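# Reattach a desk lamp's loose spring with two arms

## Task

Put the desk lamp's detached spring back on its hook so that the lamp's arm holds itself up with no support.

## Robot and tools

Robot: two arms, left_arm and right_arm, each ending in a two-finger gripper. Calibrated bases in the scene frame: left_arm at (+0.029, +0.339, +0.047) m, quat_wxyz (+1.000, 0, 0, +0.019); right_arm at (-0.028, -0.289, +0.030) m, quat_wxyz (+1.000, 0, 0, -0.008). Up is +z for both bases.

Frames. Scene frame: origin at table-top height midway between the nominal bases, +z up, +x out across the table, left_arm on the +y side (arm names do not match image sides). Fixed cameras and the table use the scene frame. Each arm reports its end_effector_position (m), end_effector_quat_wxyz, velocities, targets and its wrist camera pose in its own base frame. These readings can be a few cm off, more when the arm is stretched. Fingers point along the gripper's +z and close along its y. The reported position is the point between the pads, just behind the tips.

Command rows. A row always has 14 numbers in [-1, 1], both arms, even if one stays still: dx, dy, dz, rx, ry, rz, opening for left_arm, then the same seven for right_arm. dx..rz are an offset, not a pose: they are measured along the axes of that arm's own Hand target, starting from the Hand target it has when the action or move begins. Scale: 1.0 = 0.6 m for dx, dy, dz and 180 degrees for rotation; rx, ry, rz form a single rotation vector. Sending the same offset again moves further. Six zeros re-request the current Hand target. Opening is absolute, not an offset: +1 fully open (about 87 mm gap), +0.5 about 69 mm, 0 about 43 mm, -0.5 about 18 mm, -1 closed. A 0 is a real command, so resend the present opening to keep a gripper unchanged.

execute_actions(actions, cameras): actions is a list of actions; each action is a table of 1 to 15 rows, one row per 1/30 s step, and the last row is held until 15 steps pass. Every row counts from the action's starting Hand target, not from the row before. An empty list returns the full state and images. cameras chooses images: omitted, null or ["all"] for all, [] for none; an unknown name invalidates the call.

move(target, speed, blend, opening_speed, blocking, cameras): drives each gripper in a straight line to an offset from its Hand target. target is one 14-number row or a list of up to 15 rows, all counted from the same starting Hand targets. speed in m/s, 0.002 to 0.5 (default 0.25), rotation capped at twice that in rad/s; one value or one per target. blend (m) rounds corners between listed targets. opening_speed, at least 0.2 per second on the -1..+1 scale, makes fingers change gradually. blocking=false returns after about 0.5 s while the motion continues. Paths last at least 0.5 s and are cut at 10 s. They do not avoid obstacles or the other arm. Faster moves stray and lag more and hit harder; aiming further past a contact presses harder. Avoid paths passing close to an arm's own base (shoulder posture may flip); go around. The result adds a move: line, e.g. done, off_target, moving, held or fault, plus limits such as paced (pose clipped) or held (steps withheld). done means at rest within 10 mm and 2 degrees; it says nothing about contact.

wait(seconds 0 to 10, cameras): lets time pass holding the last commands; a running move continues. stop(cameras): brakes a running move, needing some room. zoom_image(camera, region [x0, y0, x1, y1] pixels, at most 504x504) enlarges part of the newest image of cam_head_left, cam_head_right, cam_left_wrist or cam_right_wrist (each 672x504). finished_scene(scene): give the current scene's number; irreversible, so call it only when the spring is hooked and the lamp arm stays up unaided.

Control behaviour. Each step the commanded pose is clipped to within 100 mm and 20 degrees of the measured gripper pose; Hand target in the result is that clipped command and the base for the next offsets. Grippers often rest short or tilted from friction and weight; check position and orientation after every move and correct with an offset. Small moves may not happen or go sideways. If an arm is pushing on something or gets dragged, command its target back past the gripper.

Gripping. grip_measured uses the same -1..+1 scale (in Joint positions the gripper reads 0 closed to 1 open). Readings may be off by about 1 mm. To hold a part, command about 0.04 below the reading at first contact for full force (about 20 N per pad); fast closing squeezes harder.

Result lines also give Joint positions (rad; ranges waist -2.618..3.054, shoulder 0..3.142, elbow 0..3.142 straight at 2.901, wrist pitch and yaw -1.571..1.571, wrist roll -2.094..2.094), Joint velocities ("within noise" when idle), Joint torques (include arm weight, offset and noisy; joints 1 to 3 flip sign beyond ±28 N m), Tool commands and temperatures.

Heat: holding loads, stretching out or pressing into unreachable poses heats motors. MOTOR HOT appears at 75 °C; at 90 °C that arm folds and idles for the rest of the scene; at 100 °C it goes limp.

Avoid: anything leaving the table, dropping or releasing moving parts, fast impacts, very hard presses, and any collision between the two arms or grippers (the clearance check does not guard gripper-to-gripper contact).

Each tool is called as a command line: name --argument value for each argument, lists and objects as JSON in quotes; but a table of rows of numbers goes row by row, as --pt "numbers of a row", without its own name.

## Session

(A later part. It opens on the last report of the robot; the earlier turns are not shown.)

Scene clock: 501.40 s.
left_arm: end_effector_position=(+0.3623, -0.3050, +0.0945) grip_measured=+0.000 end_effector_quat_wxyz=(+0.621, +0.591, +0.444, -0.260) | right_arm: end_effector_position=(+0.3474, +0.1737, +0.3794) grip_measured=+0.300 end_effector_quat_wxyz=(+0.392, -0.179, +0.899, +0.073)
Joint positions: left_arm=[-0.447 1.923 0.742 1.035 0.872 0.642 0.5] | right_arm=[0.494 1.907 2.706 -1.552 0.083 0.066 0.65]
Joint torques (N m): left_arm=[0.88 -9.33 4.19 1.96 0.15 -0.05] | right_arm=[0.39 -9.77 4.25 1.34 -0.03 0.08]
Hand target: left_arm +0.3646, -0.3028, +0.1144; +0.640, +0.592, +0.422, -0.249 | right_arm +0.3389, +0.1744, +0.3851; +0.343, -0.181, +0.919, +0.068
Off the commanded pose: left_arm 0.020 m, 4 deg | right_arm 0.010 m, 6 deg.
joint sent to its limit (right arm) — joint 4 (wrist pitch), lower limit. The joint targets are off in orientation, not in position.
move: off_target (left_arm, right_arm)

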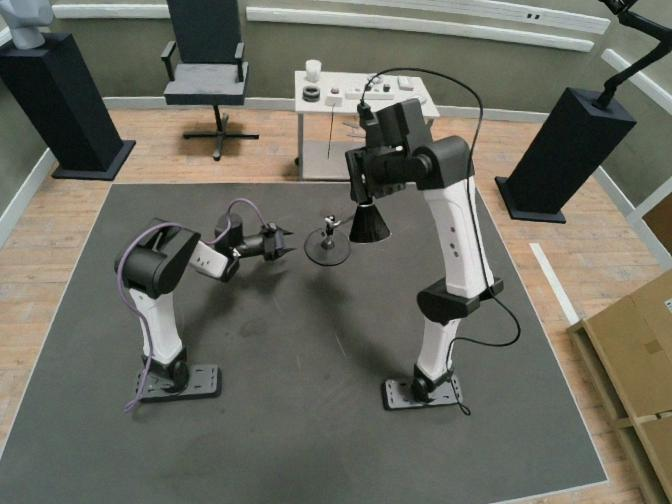

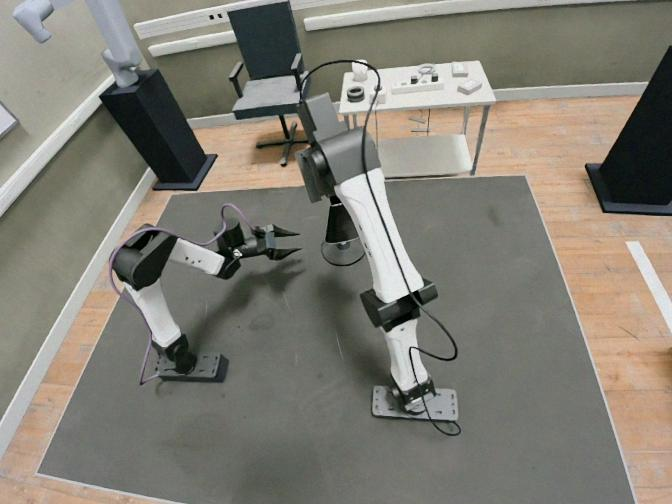

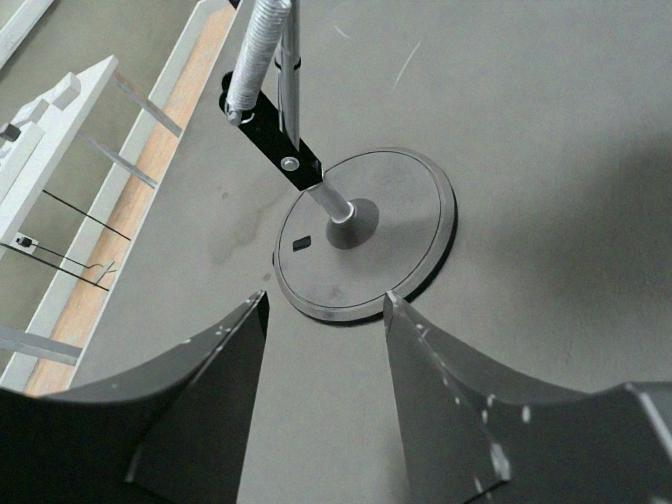

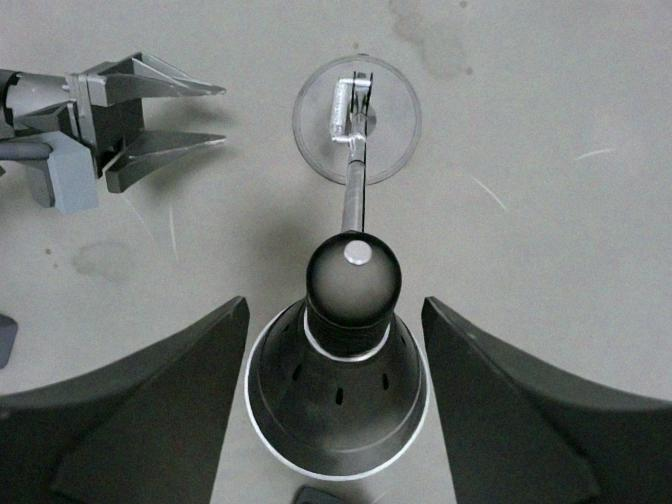

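move --target '[0,0,-0.05,0,0,0,0,-0.03,0,-0.13,0,0,0,0.6]' --speed 0.1

zoom_image --camera "cam_left_wrist" --region '[150, 0, 400, 200]'

Scene clock: 504.57 s.
left_arm: end_effector_position=(+0.3559, -0.2756, +0.0984) grip_measured=+0.000 end_effector_quat_wxyz=(+0.622, +0.590, +0.444, -0.261) | right_arm: end_effector_position=(+0.3104, +0.1618, +0.4486) grip_measured=+0.600 end_effector_quat_wxyz=(+0.485, -0.173, +0.850, +0.107)
Joint positions: left_arm=[-0.372 1.86 0.668 1.039 0.944 0.653 0.5] | right_arm=[0.515 1.797 2.817 -1.553 0.084 0.066 0.8]
Joint torques (N m): left_arm=[0.8 -8.65 4.08 1.92 0.18 -0.05] | right_arm=[0.42 -6.76 5.14 1.53 0.13 0.04]
Hand target: left_arm +0.3573, -0.2738, +0.1161; +0.640, +0.592, +0.422, -0.249 | right_arm +0.3041, +0.1600, +0.4559; +0.344, -0.181, +0.919, +0.067
Off the commanded pose: left_arm 0.018 m, 3 deg | right_arm 0.010 m, 19 deg.
joint sent to its limit (right arm) — joint 4 (wrist pitch), lower limit. The joint targets are off in orientation, not in position.
move: off_target (left_arm, right_arm)

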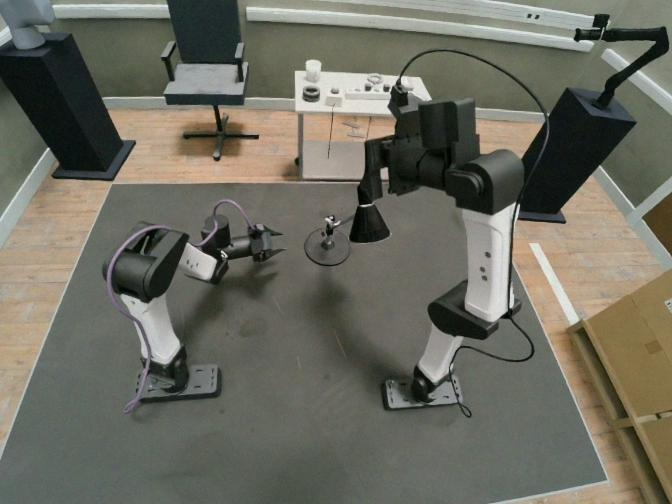

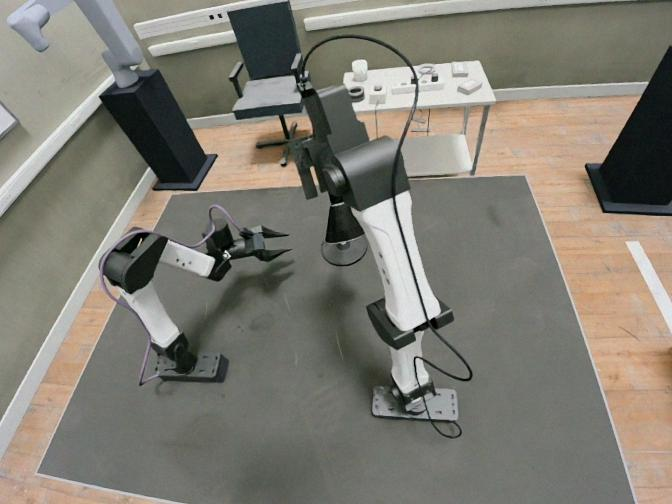

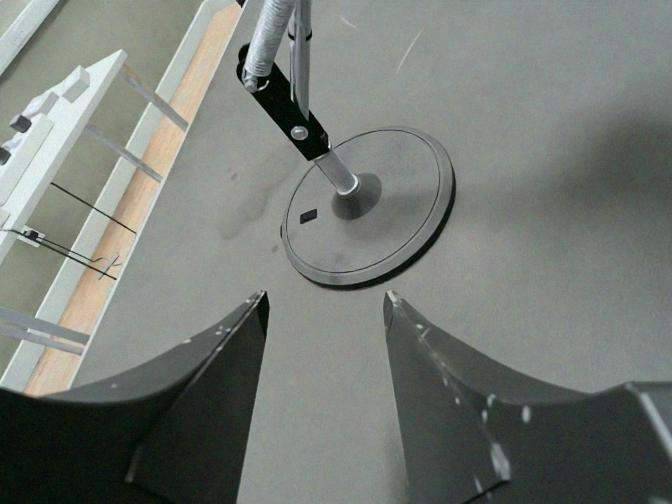

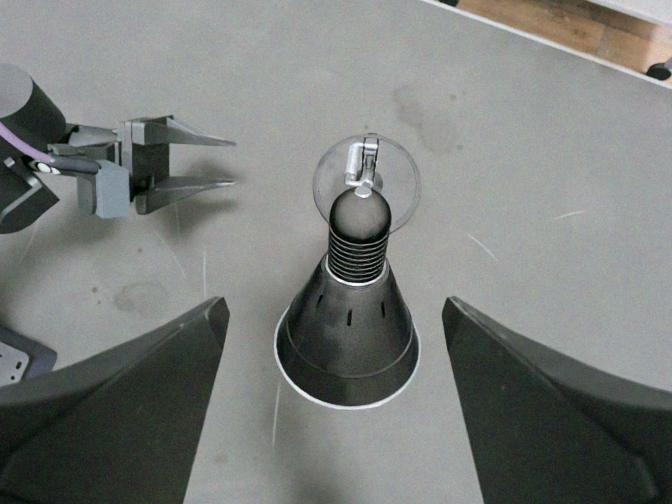

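Scaled by 2.016 from the camera's 672x504 image, which has a finer 960x720 frame.

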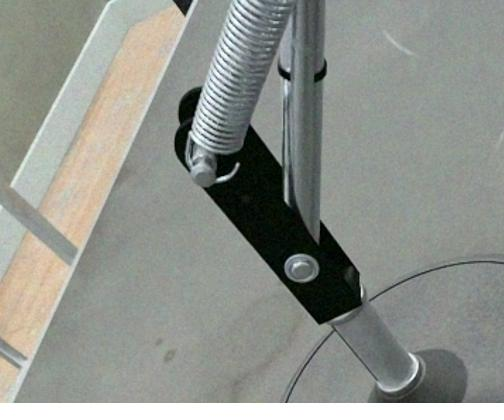

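It stays up on its own, and the hook is seated.

finished_scene --scene 2

The scene is finished: the task was done.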